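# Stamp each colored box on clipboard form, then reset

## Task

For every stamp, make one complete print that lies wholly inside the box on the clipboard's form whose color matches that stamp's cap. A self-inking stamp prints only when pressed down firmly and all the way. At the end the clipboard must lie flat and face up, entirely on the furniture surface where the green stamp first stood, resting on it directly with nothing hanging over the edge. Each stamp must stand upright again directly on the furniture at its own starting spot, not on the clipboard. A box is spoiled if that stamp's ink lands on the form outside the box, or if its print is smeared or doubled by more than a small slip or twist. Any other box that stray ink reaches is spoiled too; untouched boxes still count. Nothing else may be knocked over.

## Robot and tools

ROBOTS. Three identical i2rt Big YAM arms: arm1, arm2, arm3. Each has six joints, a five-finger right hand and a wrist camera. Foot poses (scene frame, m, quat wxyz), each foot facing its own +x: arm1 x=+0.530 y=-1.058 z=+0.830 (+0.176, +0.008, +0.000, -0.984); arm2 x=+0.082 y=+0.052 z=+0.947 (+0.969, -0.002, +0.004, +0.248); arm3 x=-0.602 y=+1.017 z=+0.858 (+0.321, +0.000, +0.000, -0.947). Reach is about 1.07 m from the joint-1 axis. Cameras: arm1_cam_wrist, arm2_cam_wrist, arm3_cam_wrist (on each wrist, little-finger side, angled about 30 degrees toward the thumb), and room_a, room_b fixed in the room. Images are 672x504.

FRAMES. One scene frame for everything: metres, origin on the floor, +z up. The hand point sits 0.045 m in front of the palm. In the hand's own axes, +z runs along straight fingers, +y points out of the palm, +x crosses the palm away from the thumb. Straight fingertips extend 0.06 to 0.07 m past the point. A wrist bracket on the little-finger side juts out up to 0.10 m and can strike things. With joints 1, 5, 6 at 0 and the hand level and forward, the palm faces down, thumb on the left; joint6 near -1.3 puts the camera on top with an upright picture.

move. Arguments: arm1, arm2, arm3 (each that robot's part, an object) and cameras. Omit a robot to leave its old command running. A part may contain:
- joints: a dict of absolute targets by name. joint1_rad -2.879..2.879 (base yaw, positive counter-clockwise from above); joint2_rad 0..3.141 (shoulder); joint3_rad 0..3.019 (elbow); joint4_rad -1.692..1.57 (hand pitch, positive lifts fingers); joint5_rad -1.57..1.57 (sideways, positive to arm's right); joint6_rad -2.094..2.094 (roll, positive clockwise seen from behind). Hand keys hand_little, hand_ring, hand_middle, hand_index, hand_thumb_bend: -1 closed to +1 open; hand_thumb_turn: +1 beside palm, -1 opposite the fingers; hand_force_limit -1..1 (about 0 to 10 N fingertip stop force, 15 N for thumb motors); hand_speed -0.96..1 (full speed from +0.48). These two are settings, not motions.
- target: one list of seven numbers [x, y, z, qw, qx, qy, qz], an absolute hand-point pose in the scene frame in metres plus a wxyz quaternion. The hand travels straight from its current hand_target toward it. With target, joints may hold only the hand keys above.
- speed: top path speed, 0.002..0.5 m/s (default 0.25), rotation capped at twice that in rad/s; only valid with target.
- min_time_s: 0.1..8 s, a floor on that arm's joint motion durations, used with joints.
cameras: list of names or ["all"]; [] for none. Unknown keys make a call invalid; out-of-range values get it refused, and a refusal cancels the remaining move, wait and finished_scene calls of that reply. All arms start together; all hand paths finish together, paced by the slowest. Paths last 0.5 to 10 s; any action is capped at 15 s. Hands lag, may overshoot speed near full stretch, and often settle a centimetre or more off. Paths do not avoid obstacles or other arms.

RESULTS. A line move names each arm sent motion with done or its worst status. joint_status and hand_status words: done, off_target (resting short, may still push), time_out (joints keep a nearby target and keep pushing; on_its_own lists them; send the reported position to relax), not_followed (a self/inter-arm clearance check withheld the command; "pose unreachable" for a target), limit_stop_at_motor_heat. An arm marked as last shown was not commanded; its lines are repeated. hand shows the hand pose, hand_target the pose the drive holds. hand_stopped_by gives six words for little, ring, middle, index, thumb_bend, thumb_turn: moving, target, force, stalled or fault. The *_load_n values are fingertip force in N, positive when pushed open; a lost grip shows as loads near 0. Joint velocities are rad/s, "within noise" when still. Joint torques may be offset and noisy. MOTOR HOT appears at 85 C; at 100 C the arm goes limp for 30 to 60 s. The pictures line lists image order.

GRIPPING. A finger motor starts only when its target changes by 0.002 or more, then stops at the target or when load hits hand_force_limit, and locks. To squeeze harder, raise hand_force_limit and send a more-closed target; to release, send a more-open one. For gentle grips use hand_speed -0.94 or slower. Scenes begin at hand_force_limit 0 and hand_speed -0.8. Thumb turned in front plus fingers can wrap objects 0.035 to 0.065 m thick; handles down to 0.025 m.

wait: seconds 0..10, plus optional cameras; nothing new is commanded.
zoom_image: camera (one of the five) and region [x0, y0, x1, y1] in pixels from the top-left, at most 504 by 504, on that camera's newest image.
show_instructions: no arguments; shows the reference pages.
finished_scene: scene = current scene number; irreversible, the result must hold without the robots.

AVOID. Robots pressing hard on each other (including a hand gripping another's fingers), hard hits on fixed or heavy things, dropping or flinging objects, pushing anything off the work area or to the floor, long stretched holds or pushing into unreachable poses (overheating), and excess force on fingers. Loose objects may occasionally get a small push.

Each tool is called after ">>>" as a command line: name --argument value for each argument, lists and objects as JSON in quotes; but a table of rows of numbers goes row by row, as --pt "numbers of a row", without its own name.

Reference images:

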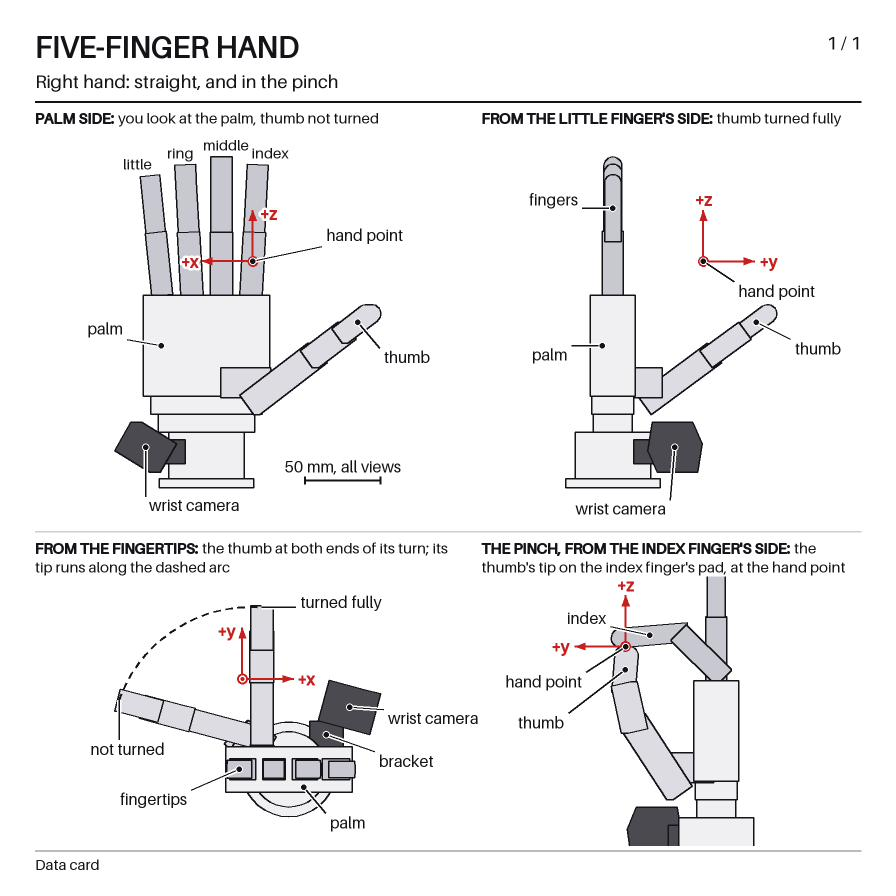

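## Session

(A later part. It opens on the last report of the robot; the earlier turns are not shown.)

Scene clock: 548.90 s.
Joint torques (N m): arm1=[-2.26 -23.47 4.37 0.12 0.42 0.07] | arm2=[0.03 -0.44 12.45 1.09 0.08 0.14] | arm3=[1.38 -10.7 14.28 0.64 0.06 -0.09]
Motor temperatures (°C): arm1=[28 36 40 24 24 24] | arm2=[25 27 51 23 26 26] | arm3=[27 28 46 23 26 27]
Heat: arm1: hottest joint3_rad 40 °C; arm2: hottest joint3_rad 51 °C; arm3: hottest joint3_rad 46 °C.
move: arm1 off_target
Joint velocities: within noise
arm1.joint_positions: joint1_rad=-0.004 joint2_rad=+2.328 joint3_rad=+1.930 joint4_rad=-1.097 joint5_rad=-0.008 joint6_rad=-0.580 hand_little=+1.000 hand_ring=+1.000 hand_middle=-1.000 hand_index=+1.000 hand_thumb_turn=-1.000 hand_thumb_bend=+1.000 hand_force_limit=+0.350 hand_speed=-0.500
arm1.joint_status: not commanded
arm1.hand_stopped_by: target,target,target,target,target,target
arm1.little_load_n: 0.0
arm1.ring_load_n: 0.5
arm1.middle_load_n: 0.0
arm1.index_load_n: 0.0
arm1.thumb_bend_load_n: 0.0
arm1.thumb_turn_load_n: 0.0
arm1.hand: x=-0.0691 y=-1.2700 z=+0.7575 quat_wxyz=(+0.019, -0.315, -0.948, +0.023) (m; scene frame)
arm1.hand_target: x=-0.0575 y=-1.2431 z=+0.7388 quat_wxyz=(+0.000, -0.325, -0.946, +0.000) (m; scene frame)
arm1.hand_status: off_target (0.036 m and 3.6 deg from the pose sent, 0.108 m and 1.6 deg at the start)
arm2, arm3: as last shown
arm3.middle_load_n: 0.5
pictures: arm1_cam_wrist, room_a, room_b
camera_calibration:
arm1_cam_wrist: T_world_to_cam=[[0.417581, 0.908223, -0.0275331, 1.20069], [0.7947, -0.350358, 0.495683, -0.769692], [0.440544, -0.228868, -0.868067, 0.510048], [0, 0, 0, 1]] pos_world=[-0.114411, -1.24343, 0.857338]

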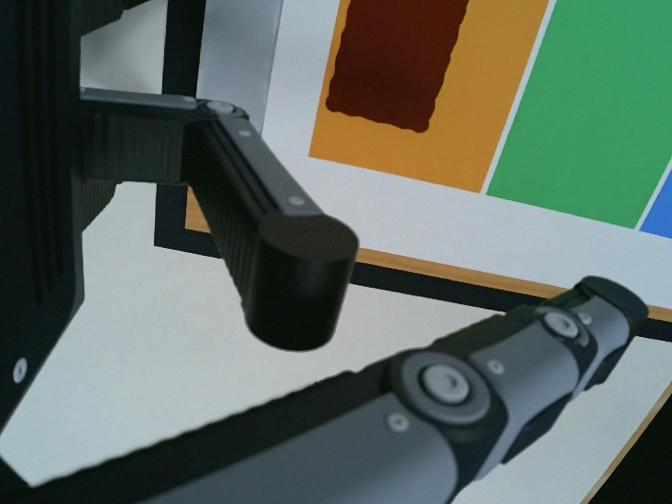

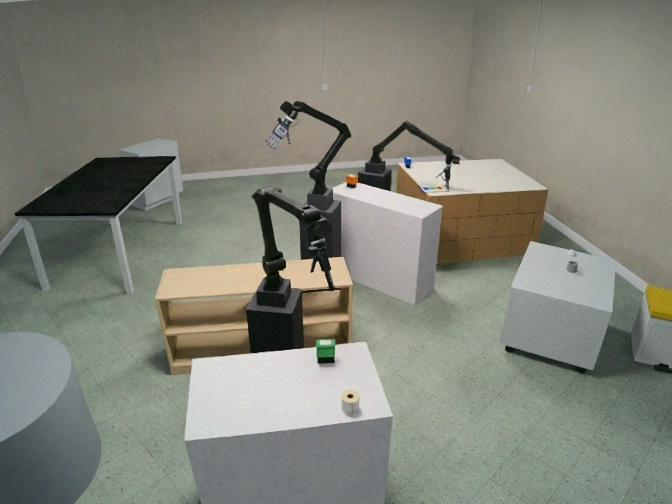

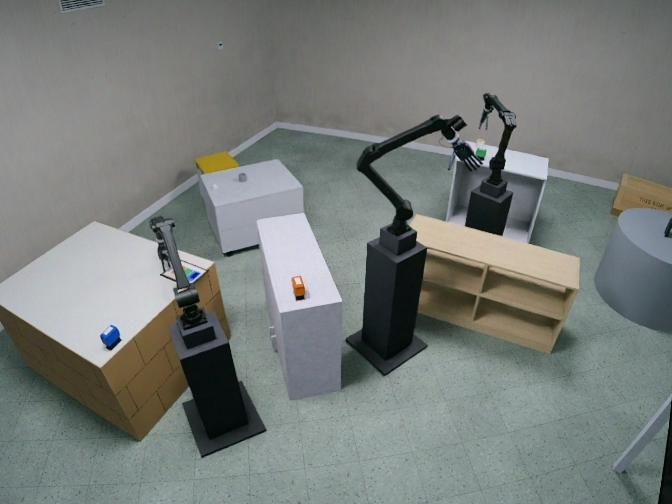

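>>> move --arm1 '{"target": [-0.0370, -1.2150, 0.738, 0, 0.3256, 0.9455, 0], "speed": 0.05}' --cameras '["arm1_cam_wrist", "room_a"]'

>>> zoom_image --camera "room_a" --region '[400, 150, 460, 210]'

Scene clock: 550.90 s.
Joint torques (N m): arm1=[-2.32 -22.3 4.1 0.24 0.49 0.08] | arm2=[0.03 -0.38 12.62 1.13 0.11 0.13] | arm3=[1.44 -10.7 14.3 0.64 0.06 -0.09]
Motor temperatures (°C): arm1=[28 36 40 24 25 24] | arm2=[25 27 51 23 26 26] | arm3=[27 28 46 23 26 27]
Heat: arm1: hottest joint3_rad 40 °C; arm2: hottest joint3_rad 51 °C; arm3: hottest joint3_rad 46 °C.
move: arm1 off_target
Joint velocities: within noise
arm1.joint_positions: joint1_rad=-0.033 joint2_rad=+2.258 joint3_rad=+1.793 joint4_rad=-1.033 joint5_rad=-0.010 joint6_rad=-0.609 hand_little=+1.000 hand_ring=+1.000 hand_middle=-1.000 hand_index=+1.000 hand_thumb_turn=-1.000 hand_thumb_bend=+1.000 hand_force_limit=+0.350 hand_speed=-0.500
arm1.joint_status: not commanded
arm1.hand_stopped_by: target,target,target,target,target,target
arm1.little_load_n: 0.0
arm1.ring_load_n: 0.5
arm1.middle_load_n: 0.0
arm1.index_load_n: 0.0
arm1.thumb_bend_load_n: 0.0
arm1.thumb_turn_load_n: 0.0
arm1.hand: x=-0.0492 y=-1.2427 z=+0.7563 quat_wxyz=(+0.019, -0.315, -0.949, +0.022) (m; scene frame)
arm1.hand_target: x=-0.0365 y=-1.2159 z=+0.7387 quat_wxyz=(+0.000, -0.325, -0.946, +0.000) (m; scene frame)
arm1.hand_status: off_target (0.035 m and 3.6 deg from the pose sent, 0.066 m and 3.6 deg at the start)
arm2.joint_positions: joint1_rad=+0.889 joint2_rad=+0.807 joint3_rad=+1.332 joint4_rad=-1.292 joint5_rad=+0.032 joint6_rad=-1.213 hand_little=+1.000 hand_ring=+1.000 hand_middle=+1.000 hand_index=+1.000 hand_thumb_turn=+1.000 hand_thumb_bend=+1.000 hand_force_limit=+0.000 hand_speed=-0.800
arm2.joint_status: not commanded
arm2.hand_stopped_by: target,target,target,target,target,target
arm2.little_load_n: 0.0
arm2.ring_load_n: 0.0
arm2.middle_load_n: 0.0
arm2.index_load_n: 0.0
arm2.thumb_bend_load_n: 0.0
arm2.thumb_turn_load_n: 0.0
arm2.hand: x=+0.1891 y=+0.3369 z=+1.3655 quat_wxyz=(-0.289, +0.805, +0.449, +0.258) (m; scene frame)
arm2.hand_target: x=+0.1852 y=+0.3349 z=+1.3944 quat_wxyz=(-0.312, +0.795, +0.443, +0.272) (m; scene frame)
arm2.hand_status: not commanded
arm3.joint_positions: joint1_rad=-0.796 joint2_rad=+1.340 joint3_rad=+1.379 joint4_rad=-1.078 joint5_rad=+0.005 joint6_rad=-1.230 hand_little=+1.000 hand_ring=+1.000 hand_middle=+1.000 hand_index=+1.000 hand_thumb_turn=+1.000 hand_thumb_bend=+1.000 hand_force_limit=+0.000 hand_speed=-0.800
arm3.joint_status: not commanded
arm3.hand_stopped_by: target,target,target,target,target,target
arm3.little_load_n: 0.0
arm3.ring_load_n: 0.0
arm3.middle_load_n: 0.0
arm3.index_load_n: 0.0
arm3.thumb_bend_load_n: 0.0
arm3.thumb_turn_load_n: 0.0
arm3.hand: x=-1.0663 y=+1.1321 z=+1.1317 quat_wxyz=(+0.262, -0.232, -0.937, +0.024) (m; scene frame)
arm3.hand_target: x=-1.0792 y=+1.1297 z=+1.1500 quat_wxyz=(+0.279, -0.223, -0.934, +0.024) (m; scene frame)
arm3.hand_status: not commanded
pictures: arm1_cam_wrist, room_a
camera_calibration:
arm1_cam_wrist: T_world_to_cam=[[0.416467, 0.908773, -0.0262004, 1.1672], [0.794625, -0.349852, 0.49616, -0.775186], [0.441731, -0.227454, -0.867836, 0.508209], [0, 0, 0, 1]] pos_world=[-0.0946105, -1.21633, 0.85624]

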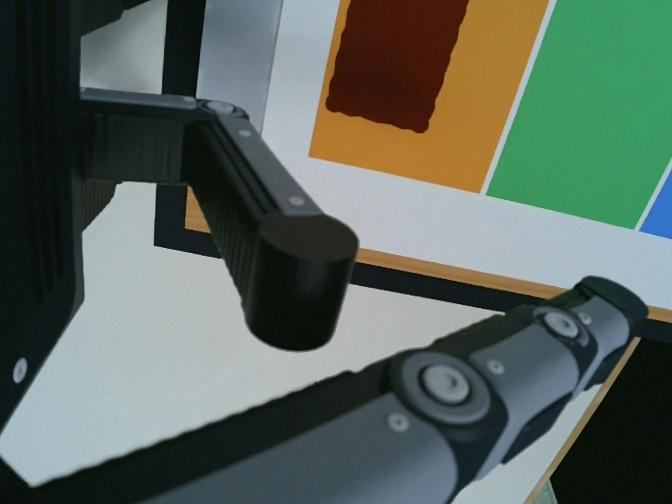

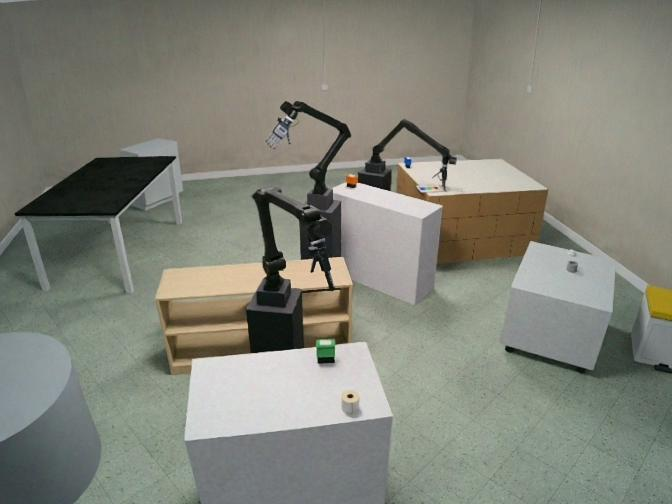

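Scaled by 8.400 from the camera's 672x504 image, which has a finer 960x720 frame.

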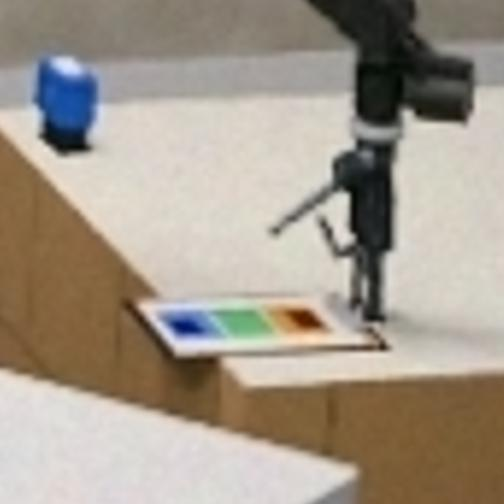

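>>> move --arm1 '{"target": [-0.0290, -1.2050, 0.738, 0, 0.3256, 0.9455, 0], "speed": 0.05}'

>>> move --arm1 '{"target": [-0.0700, -1.2500, 0.780, 0, 0.3256, 0.9455, 0], "speed": 0.08}'

>>> move --arm1 '{"target": [-0.0700, -1.2500, 0.900, 0, 0.3256, 0.9455, 0], "speed": 0.2, "joints": {"hand_middle": 1, "hand_speed": 0.3}}' --cameras '["arm1_cam_wrist", "room_a"]'

Scene clock: 559.50 s.
Joint torques (N m): arm1=[-2.55 -21.71 3.96 0.24 0.47 0.08] | arm2=[0.03 -1.14 12.56 1.07 0.14 0.11] | arm3=[1.38 -10.7 14.28 0.65 0.06 -0.09]
Motor temperatures (°C): arm1=[28 37 39 24 25 24] | arm2=[25 27 51 23 26 26] | arm3=[27 28 46 23 26 27]
Heat: arm1: hottest joint3_rad 39 °C; arm2: hottest joint3_rad 51 °C; arm3: hottest joint3_rad 46 °C.
move: arm1 off_target
Joint velocities: within noise
arm1.joint_positions: joint1_rad=-0.043 joint2_rad=+2.233 joint3_rad=+1.747 joint4_rad=-1.010 joint5_rad=-0.010 joint6_rad=-0.620 hand_little=+1.000 hand_ring=+1.000 hand_middle=-1.000 hand_index=+1.000 hand_thumb_turn=-1.000 hand_thumb_bend=+1.000 hand_force_limit=+0.350 hand_speed=-0.500
arm1.joint_status: not commanded
arm1.hand_stopped_by: target,target,target,target,target,target
arm1.little_load_n: 0.0
arm1.ring_load_n: 0.5
arm1.middle_load_n: 0.0
arm1.index_load_n: 0.0
arm1.thumb_bend_load_n: 0.0
arm1.thumb_turn_load_n: 0.0
arm1.hand: x=-0.0419 y=-1.2328 z=+0.7561 quat_wxyz=(+0.019, -0.315, -0.949, +0.022) (m; scene frame)
arm1.hand_target: x=-0.0286 y=-1.2061 z=+0.7389 quat_wxyz=(+0.000, -0.326, -0.946, +0.001) (m; scene frame)
arm1.hand_status: off_target (0.036 m and 3.6 deg from the pose sent, 0.047 m and 3.6 deg at the start)
arm2, arm3: as last shown
arm2.index_load_n: -0.5
pictures: none

Scene clock: 561.37 s.
Joint torques (N m): arm1=[1.44 -21.95 10.39 0.05 0.1 0.28] | arm2=[0.09 -0.56 12.6 1.06 0.15 0.17] | arm3=[1.38 -10.7 14.28 0.64 0.06 -0.09]
Motor temperatures (°C): arm1=[28 37 39 24 25 24] | arm2=[25 27 51 23 26 26] | arm3=[27 28 46 23 26 27]
Heat: arm1: hottest joint3_rad 39 °C; arm2: hottest joint3_rad 51 °C; arm3: hottest joint3_rad 46 °C.
move: arm1 off_target
Joint velocities: within noise
arm1.joint_positions: joint1_rad=-0.043 joint2_rad=+2.305 joint3_rad=+1.948 joint4_rad=-1.203 joint5_rad=+0.000 joint6_rad=-0.596 hand_little=+1.000 hand_ring=+1.000 hand_middle=-1.000 hand_index=+1.000 hand_thumb_turn=-1.000 hand_thumb_bend=+1.000 hand_force_limit=+0.350 hand_speed=-0.500
arm1.joint_status: not commanded
arm1.hand_stopped_by: target,target,target,target,target,target
arm1.little_load_n: 0.0
arm1.ring_load_n: 0.0
arm1.middle_load_n: 0.0
arm1.index_load_n: 0.0
arm1.thumb_bend_load_n: 0.0
arm1.thumb_turn_load_n: 0.0
arm1.hand: x=-0.0620 y=-1.2387 z=+0.7834 quat_wxyz=(-0.003, -0.326, -0.945, -0.001) (m; scene frame)
arm1.hand_target: x=-0.0694 y=-1.2498 z=+0.7799 quat_wxyz=(+0.000, -0.325, -0.946, +0.000) (m; scene frame)
arm1.hand_status: off_target (0.014 m and 0.4 deg from the pose sent, 0.041 m and 3.6 deg at the start)
arm2, arm3: as last shown
arm2.index_load_n: 0.0
pictures: none

Scene clock: 562.87 s.
Joint torques (N m): arm1=[1.32 -25.47 10.76 -0.02 0.08 0.25] | arm2=[0.44 -1.03 12.55 1.11 0.11 0.14] | arm3=[1.38 -10.7 14.3 0.64 0.06 -0.09]
Motor temperatures (°C): arm1=[28 37 40 24 25 24] | arm2=[25 27 51 23 26 26] | arm3=[27 28 46 23 26 27]
Heat: arm1: hottest joint3_rad 40 °C; arm2: hottest joint3_rad 51 °C; arm3: hottest joint3_rad 46 °C.
move: arm1 off_target
Joint velocities: within noise
arm1.joint_positions: joint1_rad=-0.043 joint2_rad=+2.246 joint3_rad=+2.104 joint4_rad=-1.451 joint5_rad=+0.000 joint6_rad=-0.596 hand_little=+1.000 hand_ring=+1.000 hand_middle=+1.000 hand_index=+1.000 hand_thumb_turn=-1.000 hand_thumb_bend=+1.000 hand_force_limit=+0.350 hand_speed=+0.300
arm1.joint_status: all done
arm1.hand_stopped_by: target,target,target,target,target,target
arm1.little_load_n: 0.0
arm1.ring_load_n: 0.0
arm1.middle_load_n: 0.5
arm1.index_load_n: 0.0
arm1.thumb_bend_load_n: 0.0
arm1.thumb_turn_load_n: 0.0
arm1.hand: x=-0.0607 y=-1.2382 z=+0.8825 quat_wxyz=(-0.016, -0.326, -0.945, -0.011) (m; scene frame)
arm1.hand_target: x=-0.0693 y=-1.2498 z=+0.9002 quat_wxyz=(+0.000, -0.326, -0.946, +0.000) (m; scene frame)
arm1.hand_status: off_target (0.023 m and 2.2 deg from the pose sent, 0.117 m and 0.4 deg at the start)
arm2, arm3: as last shown
arm3.ring_load_n: 0.5
pictures: arm1_cam_wrist, room_a
camera_calibration:
arm1_cam_wrist: T_world_to_cam=[[0.436795, 0.898306, 0.0475075, 1.09452], [0.739746, -0.388743, 0.549231, -0.925374], [0.511846, -0.204758, -0.834319, 0.626578], [0, 0, 0, 1]] pos_world=[-0.114249, -1.21465, 0.979012]

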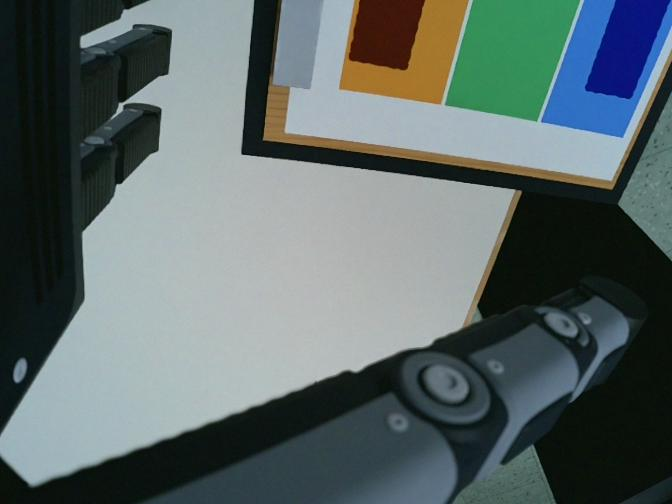

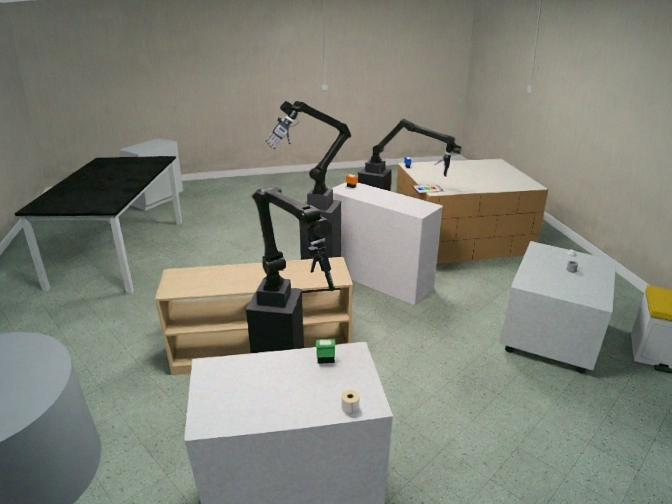

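>>> move --arm1 '{"target": [0.1745, -1.1797, 0.87, 0, 0.3007, 0.9537, 0], "speed": 0.25, "joints": {"hand_index": -1, "hand_middle": -1, "hand_ring": -1}}'

>>> move --arm1 '{"target": [0.1745, -1.1830, 0.745, 0, 0.3007, 0.9537, 0], "speed": 0.12}' --cameras '["arm1_cam_wrist", "room_b", "room_a"]'

>>> zoom_image --camera "room_b" --region '[140, 230, 220, 310]'

>>> zoom_image --camera "room_a" --region '[400, 150, 460, 210]'

Scene clock: 567.97 s.
Joint torques (N m): arm1=[1.32 -15.79 5.74 0.76 0.13 0.1] | arm2=[0.09 -0.73 12.55 1.02 0.11 0.14] | arm3=[1.44 -10.64 14.28 0.65 0.06 -0.09]
Motor temperatures (°C): arm1=[28 37 40 24 25 24] | arm2=[25 27 51 23 26 26] | arm3=[27 28 46 23 26 27]
Heat: arm1: hottest joint3_rad 40 °C; arm2: hottest joint3_rad 51 °C; arm3: hottest joint3_rad 46 °C.
move: arm1 done
Joint velocities: within noise
arm1.joint_positions: joint1_rad=-0.011 joint2_rad=+1.635 joint3_rad=+1.098 joint4_rad=-1.044 joint5_rad=+0.001 joint6_rad=-0.596 hand_little=+1.000 hand_ring=-1.000 hand_middle=-1.000 hand_index=-1.000 hand_thumb_turn=-1.000 hand_thumb_bend=+1.000 hand_force_limit=+0.350 hand_speed=+0.300
arm1.joint_status: all done
arm1.hand_stopped_by: target,target,target,target,target,target
arm1.little_load_n: 0.0
arm1.ring_load_n: 0.0
arm1.middle_load_n: 0.0
arm1.index_load_n: 0.0
arm1.thumb_bend_load_n: 0.0
arm1.thumb_turn_load_n: 0.0
arm1.hand: x=+0.1756 y=-1.1751 z=+0.8648 quat_wxyz=(-0.011, -0.311, -0.950, -0.007) (m; scene frame)
arm1.hand_target: x=+0.1745 y=-1.1797 z=+0.8700 quat_wxyz=(+0.000, -0.301, -0.954, +0.000) (m; scene frame)
arm1.hand_status: done (0.007 m and 1.9 deg from the pose sent, 0.243 m and 3.8 deg at the start)
arm2, arm3: as last shown
arm3.ring_load_n: 0.0
pictures: none

Scene clock: 569.77 s.
Joint torques (N m): arm1=[1.14 -12.92 4.56 0.75 0.11 0.12] | arm2=[-0.21 -0.79 12.6 1.07 0.11 0.16] | arm3=[1.38 -10.7 14.28 0.64 0.06 -0.09]
Motor temperatures (°C): arm1=[28 36 39 24 25 24] | arm2=[25 27 51 23 26 26] | arm3=[27 28 46 23 26 27]
Heat: arm1: hottest joint3_rad 39 °C; arm2: hottest joint3_rad 51 °C; arm3: hottest joint3_rad 46 °C.
move: arm1 done
Joint velocities: within noise
arm1.joint_positions: joint1_rad=-0.005 joint2_rad=+1.821 joint3_rad=+0.994 joint4_rad=-0.717 joint5_rad=+0.001 joint6_rad=-0.596 hand_little=+1.000 hand_ring=-1.000 hand_middle=-1.000 hand_index=-1.000 hand_thumb_turn=-1.000 hand_thumb_bend=+1.000 hand_force_limit=+0.350 hand_speed=+0.300
arm1.joint_status: not commanded
arm1.hand_stopped_by: target,target,target,target,target,target
arm1.little_load_n: 0.0
arm1.ring_load_n: 0.0
arm1.middle_load_n: 0.0
arm1.index_load_n: 0.0
arm1.thumb_bend_load_n: 0.0
arm1.thumb_turn_load_n: 0.0
arm1.hand: x=+0.1711 y=-1.1792 z=+0.7530 quat_wxyz=(+0.003, -0.308, -0.951, +0.004) (m; scene frame)
arm1.hand_target: x=+0.1746 y=-1.1829 z=+0.7452 quat_wxyz=(+0.000, -0.301, -0.954, +0.000) (m; scene frame)
arm1.hand_status: done (0.009 m and 1.1 deg from the pose sent, 0.120 m and 2.0 deg at the start)
arm2, arm3: as last shown
pictures: arm1_cam_wrist, room_a, room_b
camera_calibration:
arm1_cam_wrist: T_world_to_cam=[[0.404051, 0.914638, 0.0134325, 0.99689], [0.778445, -0.351524, 0.520052, -0.943553], [0.480381, -0.199671, -0.854029, 0.438176], [0, 0, 0, 1]] pos_world=[0.121218, -1.15598, 0.851521]

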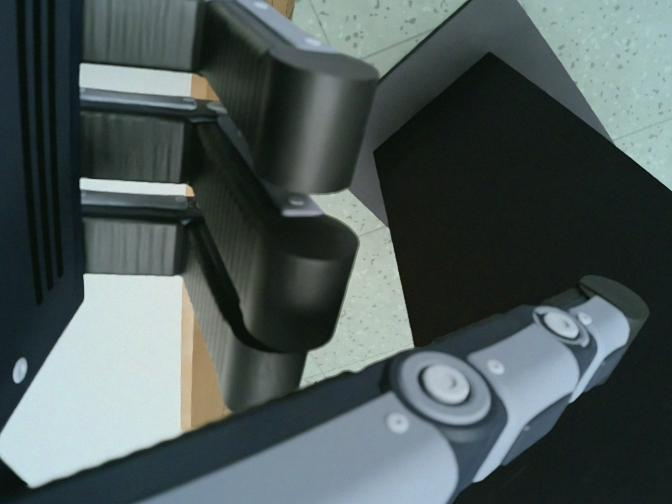

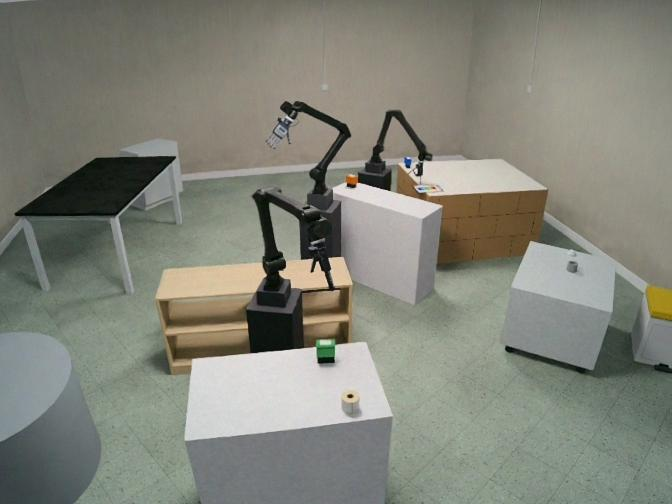

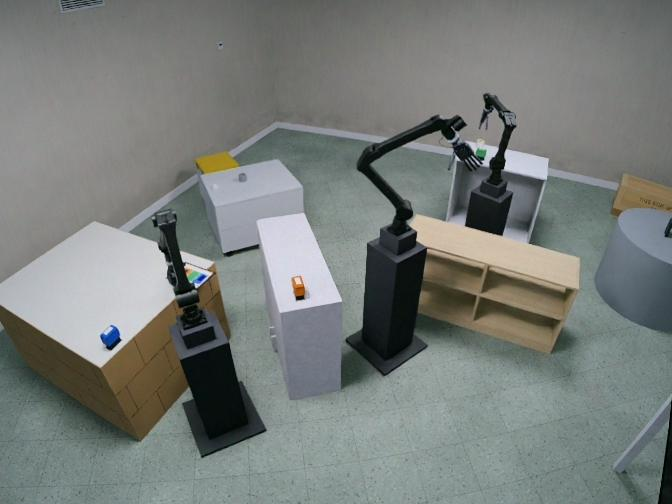

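Scaled by 6.300 from the camera's 672x504 image, which has a finer 960x720 frame.

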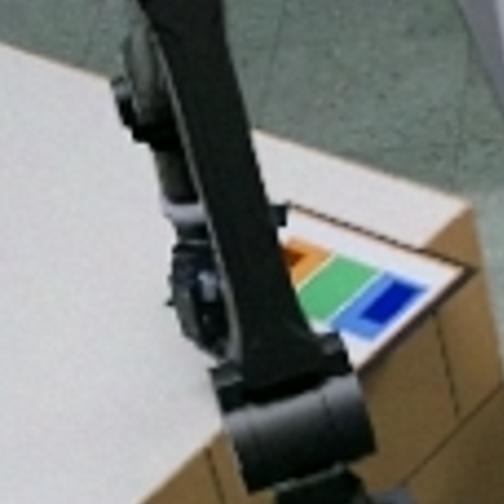

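Scaled by 8.400 from the camera's 672x504 image, which has a finer 960x720 frame.

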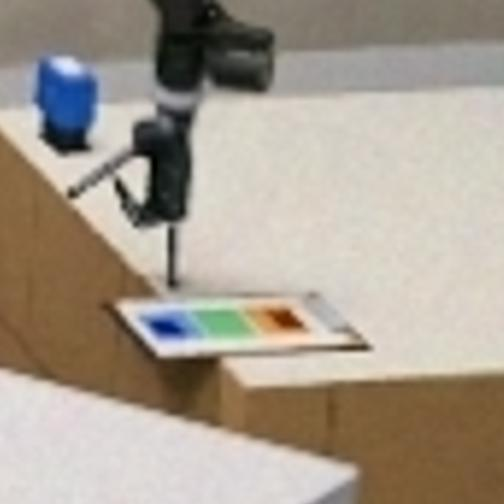

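>>> move --arm1 '{"target": [0.1735, -1.1830, 0.735, 0, 0.3007, 0.9537, 0], "speed": 0.08}'

>>> move --arm1 '{"target": [0.1130, -1.1390, 0.735, 0, 0.3007, 0.9537, 0], "speed": 0.05}' --cameras '["room_a"]'

>>> zoom_image --camera "room_a" --region '[400, 150, 460, 210]'

Scene clock: 571.73 s.
Joint torques (N m): arm1=[1.03 -12.4 4.4 0.98 0.11 0.15] | arm2=[0.26 -0.15 12.64 1.09 0.13 0.15] | arm3=[1.38 -10.7 14.28 0.65 0.06 -0.09]
Motor temperatures (°C): arm1=[28 36 39 24 25 24] | arm2=[25 27 51 23 26 26] | arm3=[27 28 46 23 26 27]
Heat: arm1: hottest joint3_rad 39 °C; arm2: hottest joint3_rad 51 °C; arm3: hottest joint3_rad 46 °C.
move: arm1 off_target
Joint velocities: within noise
arm1.joint_positions: joint1_rad=-0.005 joint2_rad=+1.835 joint3_rad=+0.994 joint4_rad=-0.696 joint5_rad=+0.002 joint6_rad=-0.596 hand_little=+1.000 hand_ring=-1.000 hand_middle=-1.000 hand_index=-1.000 hand_thumb_turn=-1.000 hand_thumb_bend=+1.000 hand_force_limit=+0.350 hand_speed=+0.300
arm1.joint_status: not commanded
arm1.hand_stopped_by: target,target,target,target,target,target
arm1.little_load_n: -0.5
arm1.ring_load_n: 0.0
arm1.middle_load_n: 0.0
arm1.index_load_n: 0.0
arm1.thumb_bend_load_n: 0.0
arm1.thumb_turn_load_n: 0.0
arm1.hand: x=+0.1688 y=-1.1800 z=+0.7465 quat_wxyz=(+0.006, -0.308, -0.951, +0.006) (m; scene frame)
arm1.hand_target: x=+0.1736 y=-1.1828 z=+0.7354 quat_wxyz=(+0.000, -0.301, -0.954, +0.000) (m; scene frame)
arm1.hand_status: off_target (0.013 m and 1.3 deg from the pose sent, 0.019 m and 1.1 deg at the start)
arm2, arm3: as last shown
pictures: none

Scene clock: 573.87 s.
Joint torques (N m): arm1=[-2.84 -11.93 8.12 1.01 0.7 0.04] | arm2=[-0.38 -0.97 12.59 1.11 0.14 0.14] | arm3=[1.38 -10.7 14.28 0.64 0.06 -0.09]
Motor temperatures (°C): arm1=[28 36 39 24 25 24] | arm2=[25 27 51 23 26 26] | arm3=[27 28 47 23 26 27]
Heat: arm1: hottest joint3_rad 39 °C; arm2: hottest joint3_rad 51 °C; arm3: hottest joint3_rad 47 °C.
move: arm1 off_target
Joint velocities: within noise
arm1.joint_positions: joint1_rad=-0.086 joint2_rad=+1.892 joint3_rad=+1.092 joint4_rad=-0.759 joint5_rad=-0.015 joint6_rad=-0.713 hand_little=+1.000 hand_ring=-1.000 hand_middle=-1.000 hand_index=-1.000 hand_thumb_turn=-1.000 hand_thumb_bend=+1.000 hand_force_limit=+0.350 hand_speed=+0.300
arm1.joint_status: not commanded
arm1.hand_stopped_by: target,target,target,target,target,target
arm1.little_load_n: -0.5
arm1.ring_load_n: 0.0
arm1.middle_load_n: 0.0
arm1.index_load_n: 0.0
arm1.thumb_bend_load_n: 0.0
arm1.thumb_turn_load_n: 0.0
arm1.hand: x=+0.1326 y=-1.1528 z=+0.7482 quat_wxyz=(-0.006, -0.291, -0.957, +0.006) (m; scene frame)
arm1.hand_target: x=+0.1143 y=-1.1387 z=+0.7358 quat_wxyz=(+0.000, -0.301, -0.954, +0.000) (m; scene frame)
arm1.hand_status: off_target (0.027 m and 1.5 deg from the pose sent, 0.070 m and 1.3 deg at the start)
arm2, arm3: as last shown
pictures: room_a

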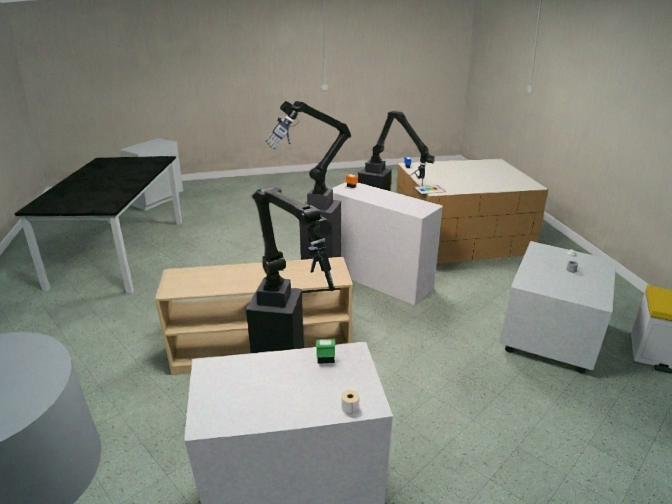

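Scaled by 8.400 from the camera's 672x504 image, which has a finer 960x720 frame.

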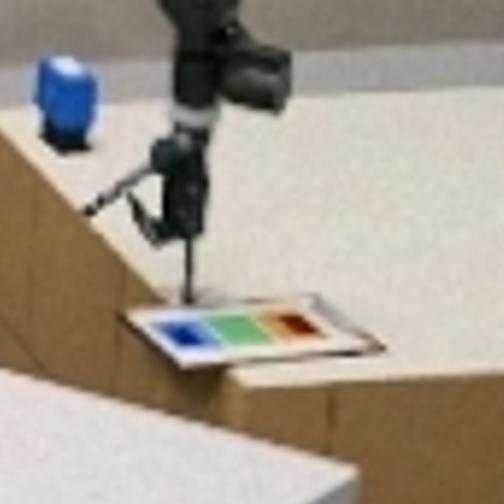

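>>> move --arm1 '{"target": [0.0780, -1.1130, 0.735, 0, 0.3007, 0.9537, 0], "speed": 0.05}' --cameras '["room_a", "arm1_cam_wrist"]'

>>> zoom_image --camera "room_a" --region '[400, 150, 460, 210]'

Scene clock: 575.97 s.
Joint torques (N m): arm1=[-3.02 -12.75 8.53 1.02 0.79 0.08] | arm2=[-0.32 -0.97 12.7 1.02 0.16 0.18] | arm3=[1.38 -10.7 14.28 0.64 0.06 -0.09]
Motor temperatures (°C): arm1=[28 36 39 24 25 24] | arm2=[25 27 51 23 26 26] | arm3=[27 28 47 23 26 27]
Heat: arm1: hottest joint3_rad 39 °C; arm2: hottest joint3_rad 51 °C; arm3: hottest joint3_rad 47 °C.
move: arm1 off_target
Joint velocities: within noise
arm1.joint_positions: joint1_rad=-0.151 joint2_rad=+1.944 joint3_rad=+1.187 joint4_rad=-0.804 joint5_rad=-0.018 joint6_rad=-0.777 hand_little=+1.000 hand_ring=-1.000 hand_middle=-1.000 hand_index=-1.000 hand_thumb_turn=-1.000 hand_thumb_bend=+1.000 hand_force_limit=+0.350 hand_speed=+0.300
arm1.joint_status: not commanded
arm1.hand_stopped_by: target,target,target,target,target,target
arm1.little_load_n: -0.5
arm1.ring_load_n: 0.0
arm1.middle_load_n: 0.0
arm1.index_load_n: 0.0
arm1.thumb_bend_load_n: 0.0
arm1.thumb_turn_load_n: 0.0
arm1.hand: x=+0.0978 y=-1.1294 z=+0.7493 quat_wxyz=(-0.007, -0.291, -0.957, +0.007) (m; scene frame)
arm1.hand_target: x=+0.0795 y=-1.1129 z=+0.7358 quat_wxyz=(+0.000, -0.301, -0.954, +0.000) (m; scene frame)
arm1.hand_status: off_target (0.029 m and 1.6 deg from the pose sent, 0.069 m and 1.5 deg at the start)
arm2.joint_positions: joint1_rad=+0.889 joint2_rad=+0.807 joint3_rad=+1.332 joint4_rad=-1.292 joint5_rad=+0.032 joint6_rad=-1.213 hand_little=+1.000 hand_ring=+1.000 hand_middle=+1.000 hand_index=+1.000 hand_thumb_turn=+1.000 hand_thumb_bend=+1.000 hand_force_limit=+0.000 hand_speed=-0.800
arm2.joint_status: not commanded
arm2.hand_stopped_by: target,target,target,target,target,target
arm2.little_load_n: 0.0
arm2.ring_load_n: 0.0
arm2.middle_load_n: 0.0
arm2.index_load_n: 0.0
arm2.thumb_bend_load_n: 0.0
arm2.thumb_turn_load_n: 0.0
arm2.hand: x=+0.1891 y=+0.3369 z=+1.3655 quat_wxyz=(-0.289, +0.805, +0.449, +0.258) (m; scene frame)
arm2.hand_target: x=+0.1852 y=+0.3349 z=+1.3944 quat_wxyz=(-0.312, +0.795, +0.443, +0.272) (m; scene frame)
arm2.hand_status: not commanded
arm3.joint_positions: joint1_rad=-0.796 joint2_rad=+1.340 joint3_rad=+1.379 joint4_rad=-1.078 joint5_rad=+0.005 joint6_rad=-1.230 hand_little=+1.000 hand_ring=+1.000 hand_middle=+1.000 hand_index=+1.000 hand_thumb_turn=+1.000 hand_thumb_bend=+1.000 hand_force_limit=+0.000 hand_speed=-0.800
arm3.joint_status: not commanded
arm3.hand_stopped_by: target,target,target,target,target,target
arm3.little_load_n: 0.0
arm3.ring_load_n: 0.0
arm3.middle_load_n: 0.0
arm3.index_load_n: 0.0
arm3.thumb_bend_load_n: 0.0
arm3.thumb_turn_load_n: 0.0
arm3.hand: x=-1.0663 y=+1.1321 z=+1.1317 quat_wxyz=(+0.262, -0.232, -0.937, +0.024) (m; scene frame)
arm3.hand_target: x=-1.0792 y=+1.1297 z=+1.1500 quat_wxyz=(+0.279, -0.223, -0.934, +0.024) (m; scene frame)
arm3.hand_status: not commanded
pictures: arm1_cam_wrist, room_a
camera_calibration:
arm1_cam_wrist: T_world_to_cam=[[0.370688, 0.928704, 0.00996504, 1.00271], [0.78092, -0.317473, 0.537936, -0.842149], [0.502747, -0.191625, -0.842927, 0.478836], [0, 0, 0, 1]] pos_world=[0.0452247, -1.10682, 0.846654]

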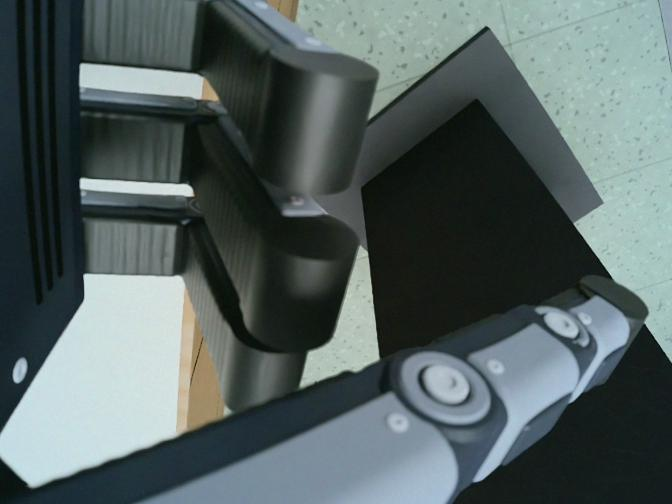

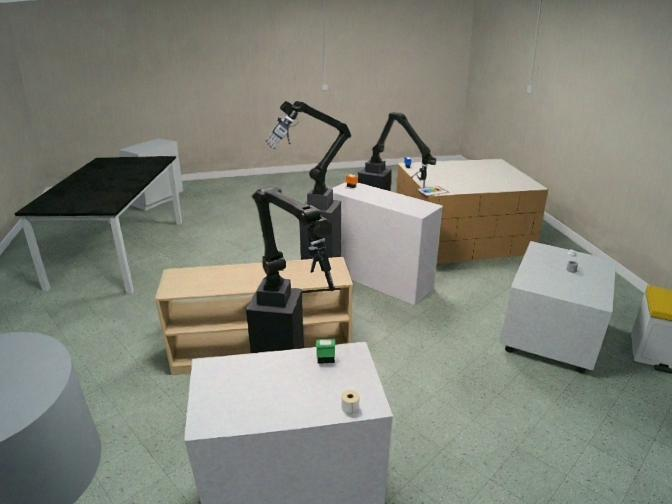

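Scaled by 8.400 from the camera's 672x504 image, which has a finer 960x720 frame.

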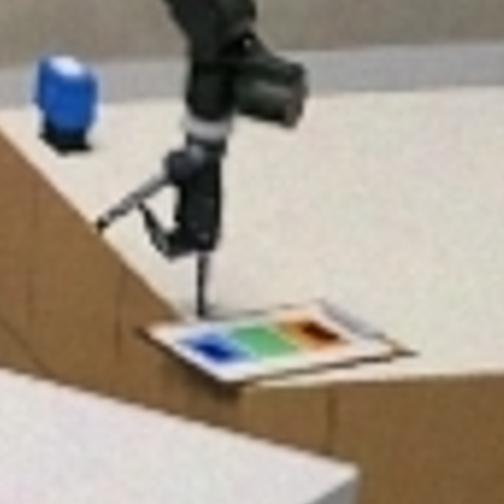

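>>> move --arm1 '{"target": [0.1300, -1.1450, 0.80, 0, 0.3007, 0.9537, 0], "speed": 0.12}'

>>> move --arm1 '{"target": [-0.0300, -1.1400, 1.06, -0.2685, 0.0323, 0.9595, -0.0796], "speed": 0.25, "joints": {"hand_index": 1, "hand_middle": 1, "hand_ring": 1, "hand_thumb_turn": 1}}' --cameras '["arm1_cam_wrist", "room_b"]'

Scene clock: 578.67 s.
Joint torques (N m): arm1=[0.79 -17.49 5.05 0.1 0.14 0.28] | arm2=[0.09 -0.79 12.63 1.11 0.12 0.19] | arm3=[1.44 -10.7 14.27 0.65 0.06 -0.09]
Motor temperatures (°C): arm1=[28 35 39 24 25 24] | arm2=[25 27 51 23 26 26] | arm3=[27 28 47 23 26 27]
Heat: arm1: hottest joint3_rad 39 °C; arm2: hottest joint3_rad 51 °C; arm3: hottest joint3_rad 47 °C.
move: arm1 done
Joint velocities: within noise
arm1.joint_positions: joint1_rad=-0.109 joint2_rad=+1.812 joint3_rad=+1.126 joint4_rad=-0.871 joint5_rad=-0.001 joint6_rad=-0.718 hand_little=+1.000 hand_ring=-1.000 hand_middle=-1.000 hand_index=-1.000 hand_thumb_turn=-1.000 hand_thumb_bend=+1.000 hand_force_limit=+0.350 hand_speed=+0.300
arm1.joint_status: not commanded
arm1.hand_stopped_by: target,target,target,target,target,target
arm1.little_load_n: 0.0
arm1.ring_load_n: 0.0
arm1.middle_load_n: 0.0
arm1.index_load_n: 0.0
arm1.thumb_bend_load_n: 0.0
arm1.thumb_turn_load_n: 0.0
arm1.hand: x=+0.1266 y=-1.1417 z=+0.7939 quat_wxyz=(-0.002, -0.299, -0.954, +0.001) (m; scene frame)
arm1.hand_target: x=+0.1300 y=-1.1449 z=+0.7999 quat_wxyz=(+0.000, -0.301, -0.954, +0.000) (m; scene frame)
arm1.hand_status: done (0.008 m and 0.3 deg from the pose sent, 0.062 m and 1.6 deg at the start)
arm2, arm3: as last shown
pictures: none

Scene clock: 581.17 s.
Joint torques (N m): arm1=[-1.2 -15.79 12.27 1.17 -0.16 0.03] | arm2=[0.09 -0.56 12.7 1.24 0.1 0.12] | arm3=[1.38 -10.7 14.28 0.64 0.06 -0.09]
Motor temperatures (°C): arm1=[28 35 40 24 25 24] | arm2=[25 27 51 23 26 26] | arm3=[27 28 47 23 26 27]
Heat: arm1: hottest joint3_rad 40 °C; arm2: hottest joint3_rad 51 °C; arm3: hottest joint3_rad 47 °C.
move: arm1 off_target
Joint velocities: within noise
arm1.joint_positions: joint1_rad=-0.111 joint2_rad=+1.523 joint3_rad=+1.405 joint4_rad=-0.923 joint5_rad=-0.009 joint6_rad=-1.260 hand_little=+1.000 hand_ring=+1.000 hand_middle=+1.000 hand_index=+1.000 hand_thumb_turn=+1.000 hand_thumb_bend=+1.000 hand_force_limit=+0.350 hand_speed=+0.300
arm1.joint_status: all done
arm1.hand_stopped_by: target,target,target,target,target,target
arm1.little_load_n: 0.0
arm1.ring_load_n: 0.0
arm1.middle_load_n: 0.0
arm1.index_load_n: 0.0
arm1.thumb_bend_load_n: 0.0
arm1.thumb_turn_load_n: 0.0
arm1.hand: x=-0.0142 y=-1.1442 z=+1.0312 quat_wxyz=(+0.243, -0.032, -0.967, +0.074) (m; scene frame)
arm1.hand_target: x=-0.0286 y=-1.1398 z=+1.0600 quat_wxyz=(+0.269, -0.032, -0.959, +0.079) (m; scene frame)
arm1.hand_status: off_target (0.033 m and 3.1 deg from the pose sent, 0.309 m and 44.7 deg at the start)
arm2, arm3: as last shown
arm3.middle_load_n: 0.5
pictures: arm1_cam_wrist, room_b
camera_calibration:
arm1_cam_wrist: T_world_to_cam=[[-0.148271, 0.988178, -0.0389816, 1.16641], [0.987771, 0.149901, 0.0428635, 0.137175], [0.0482002, -0.0321495, -0.99832, 1.10621], [0, 0, 0, 1]] pos_world=[-0.0158721, -1.13762, 1.14394]

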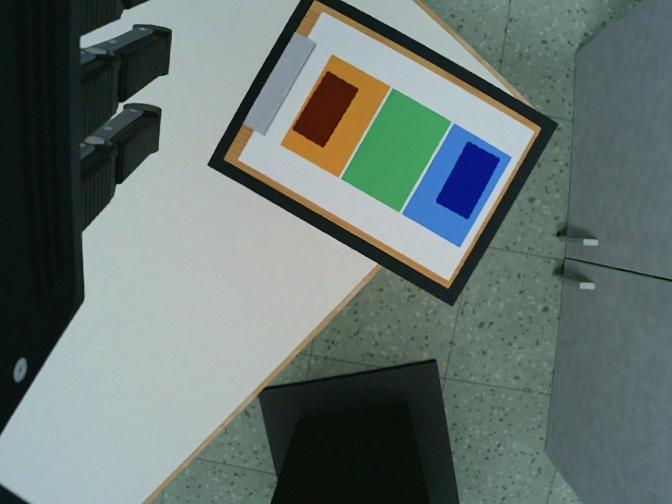

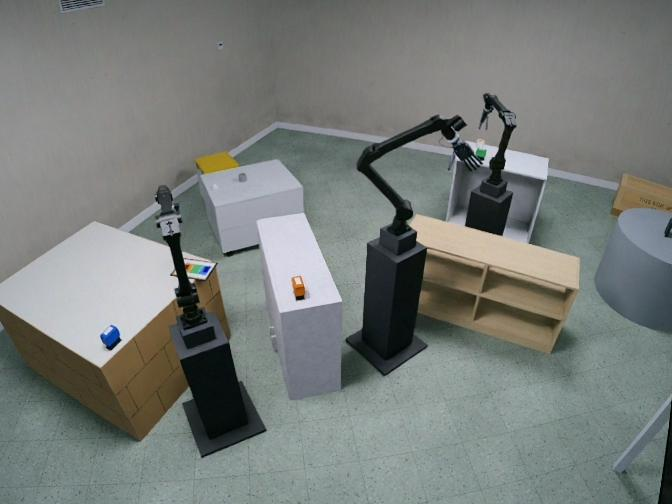

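>>> move --arm1 '{"joints": {"joint1_rad": -0.82, "joint2_rad": 1.55, "joint3_rad": 1.10, "joint4_rad": 0.55, "joint5_rad": -1.42, "joint6_rad": 0.0, "hand_thumb_turn": -1}, "min_time_s": 2.5}' --cameras '["room_b"]'

>>> move --arm1 '{"target": [-0.0037, -1.0086, 0.80, 0.1949, -0.1949, -0.6797, 0.6797], "speed": 0.2}' --cameras '["room_b", "room_a"]'

Scene clock: 595.03 s.
Joint torques (N m): arm1=[-1.2 -11.99 7.01 2.09 -0.09 0.24] | arm2=[-0.03 -1.03 12.6 1.09 0.19 0.13] | arm3=[1.38 -10.7 14.28 0.64 0.06 -0.09]
Motor temperatures (°C): arm1=[28 35 42 24 25 24] | arm2=[25 27 51 23 26 26] | arm3=[27 28 47 23 26 27]
Heat: arm1: hottest joint3_rad 42 °C; arm2: hottest joint3_rad 51 °C; arm3: hottest joint3_rad 47 °C.
move: arm1 done
Joint velocities: within noise
arm1.joint_positions: joint1_rad=-0.814 joint2_rad=+1.528 joint3_rad=+1.105 joint4_rad=+0.533 joint5_rad=-1.418 joint6_rad=-0.012 hand_little=+1.000 hand_ring=+1.000 hand_middle=+1.000 hand_index=+1.000 hand_thumb_turn=-1.000 hand_thumb_bend=+1.000 hand_force_limit=+0.350 hand_speed=+0.300
arm1.joint_status: all done
arm1.hand_stopped_by: target,target,target,target,target,target
arm1.little_load_n: 0.0
arm1.ring_load_n: 0.0
arm1.middle_load_n: 0.0
arm1.index_load_n: 0.0
arm1.thumb_bend_load_n: 0.0
arm1.thumb_turn_load_n: 0.0
arm1.hand: x=-0.0120 y=-1.0115 z=+1.1236 quat_wxyz=(+0.250, -0.176, -0.683, +0.663) (m; scene frame)
arm1.hand_target: x=-0.0135 y=-1.0070 z=+1.1125 quat_wxyz=(+0.244, -0.185, -0.681, +0.665) (m; scene frame)
arm1.hand_status: not commanded
arm2, arm3: as last shown
arm3.middle_load_n: 0.0
pictures: room_b

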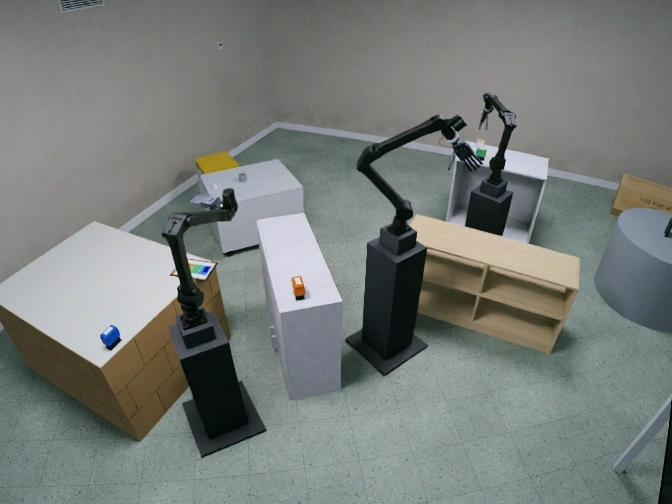

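Scene clock: 599.63 s.
Joint torques (N m): arm1=[-0.97 -15.5 5.05 2.1 -0.05 0.28] | arm2=[-0.09 -0.85 12.7 1.11 0.15 0.14] | arm3=[1.38 -10.7 14.28 0.64 0.06 -0.09]
Motor temperatures (°C): arm1=[28 35 41 24 25 24] | arm2=[25 27 51 23 26 26] | arm3=[27 28 47 23 26 27]
Heat: arm1: hottest joint3_rad 41 °C; arm2: hottest joint3_rad 51 °C; arm3: hottest joint3_rad 47 °C.
move: arm1 done
Joint velocities: within noise
arm1.joint_positions: joint1_rad=-0.814 joint2_rad=+2.194 joint3_rad=+0.978 joint4_rad=+1.276 joint5_rad=-1.477 joint6_rad=+0.049 hand_little=+1.000 hand_ring=+1.000 hand_middle=+1.000 hand_index=+1.000 hand_thumb_turn=-1.000 hand_thumb_bend=+1.000 hand_force_limit=+0.350 hand_speed=+0.300
arm1.joint_status: not commanded
arm1.hand_stopped_by: target,target,target,target,target,target
arm1.little_load_n: 0.0
arm1.ring_load_n: 0.0
arm1.middle_load_n: 0.0
arm1.index_load_n: 0.0
arm1.thumb_bend_load_n: 0.0
arm1.thumb_turn_load_n: 0.0
arm1.hand: x=+0.0017 y=-1.0149 z=+0.8062 quat_wxyz=(+0.192, -0.194, -0.682, +0.679) (m; scene frame)
arm1.hand_target: x=-0.0034 y=-1.0086 z=+0.8001 quat_wxyz=(+0.195, -0.195, -0.681, +0.678) (m; scene frame)
arm1.hand_status: done (0.010 m and 0.4 deg from the pose sent, 0.324 m and 7.0 deg at the start)
arm2, arm3: as last shown
arm2.thumb_turn_load_n: -0.5
arm3.ring_load_n: -0.5
pictures: room_a, room_b

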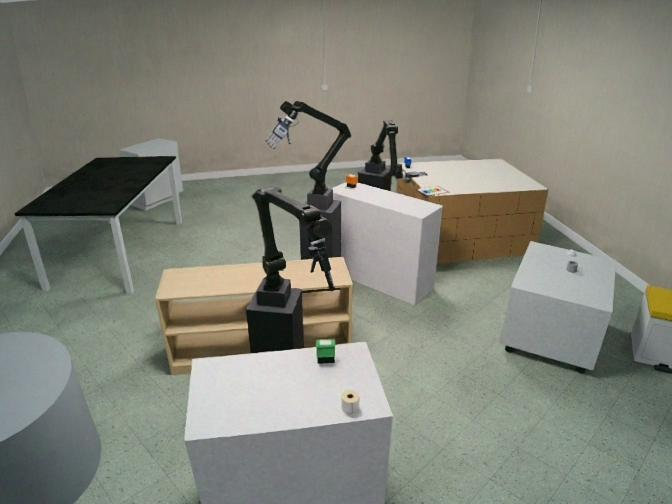

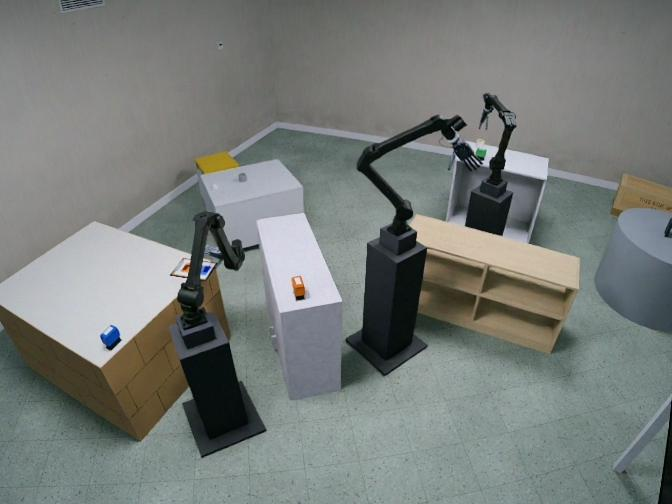

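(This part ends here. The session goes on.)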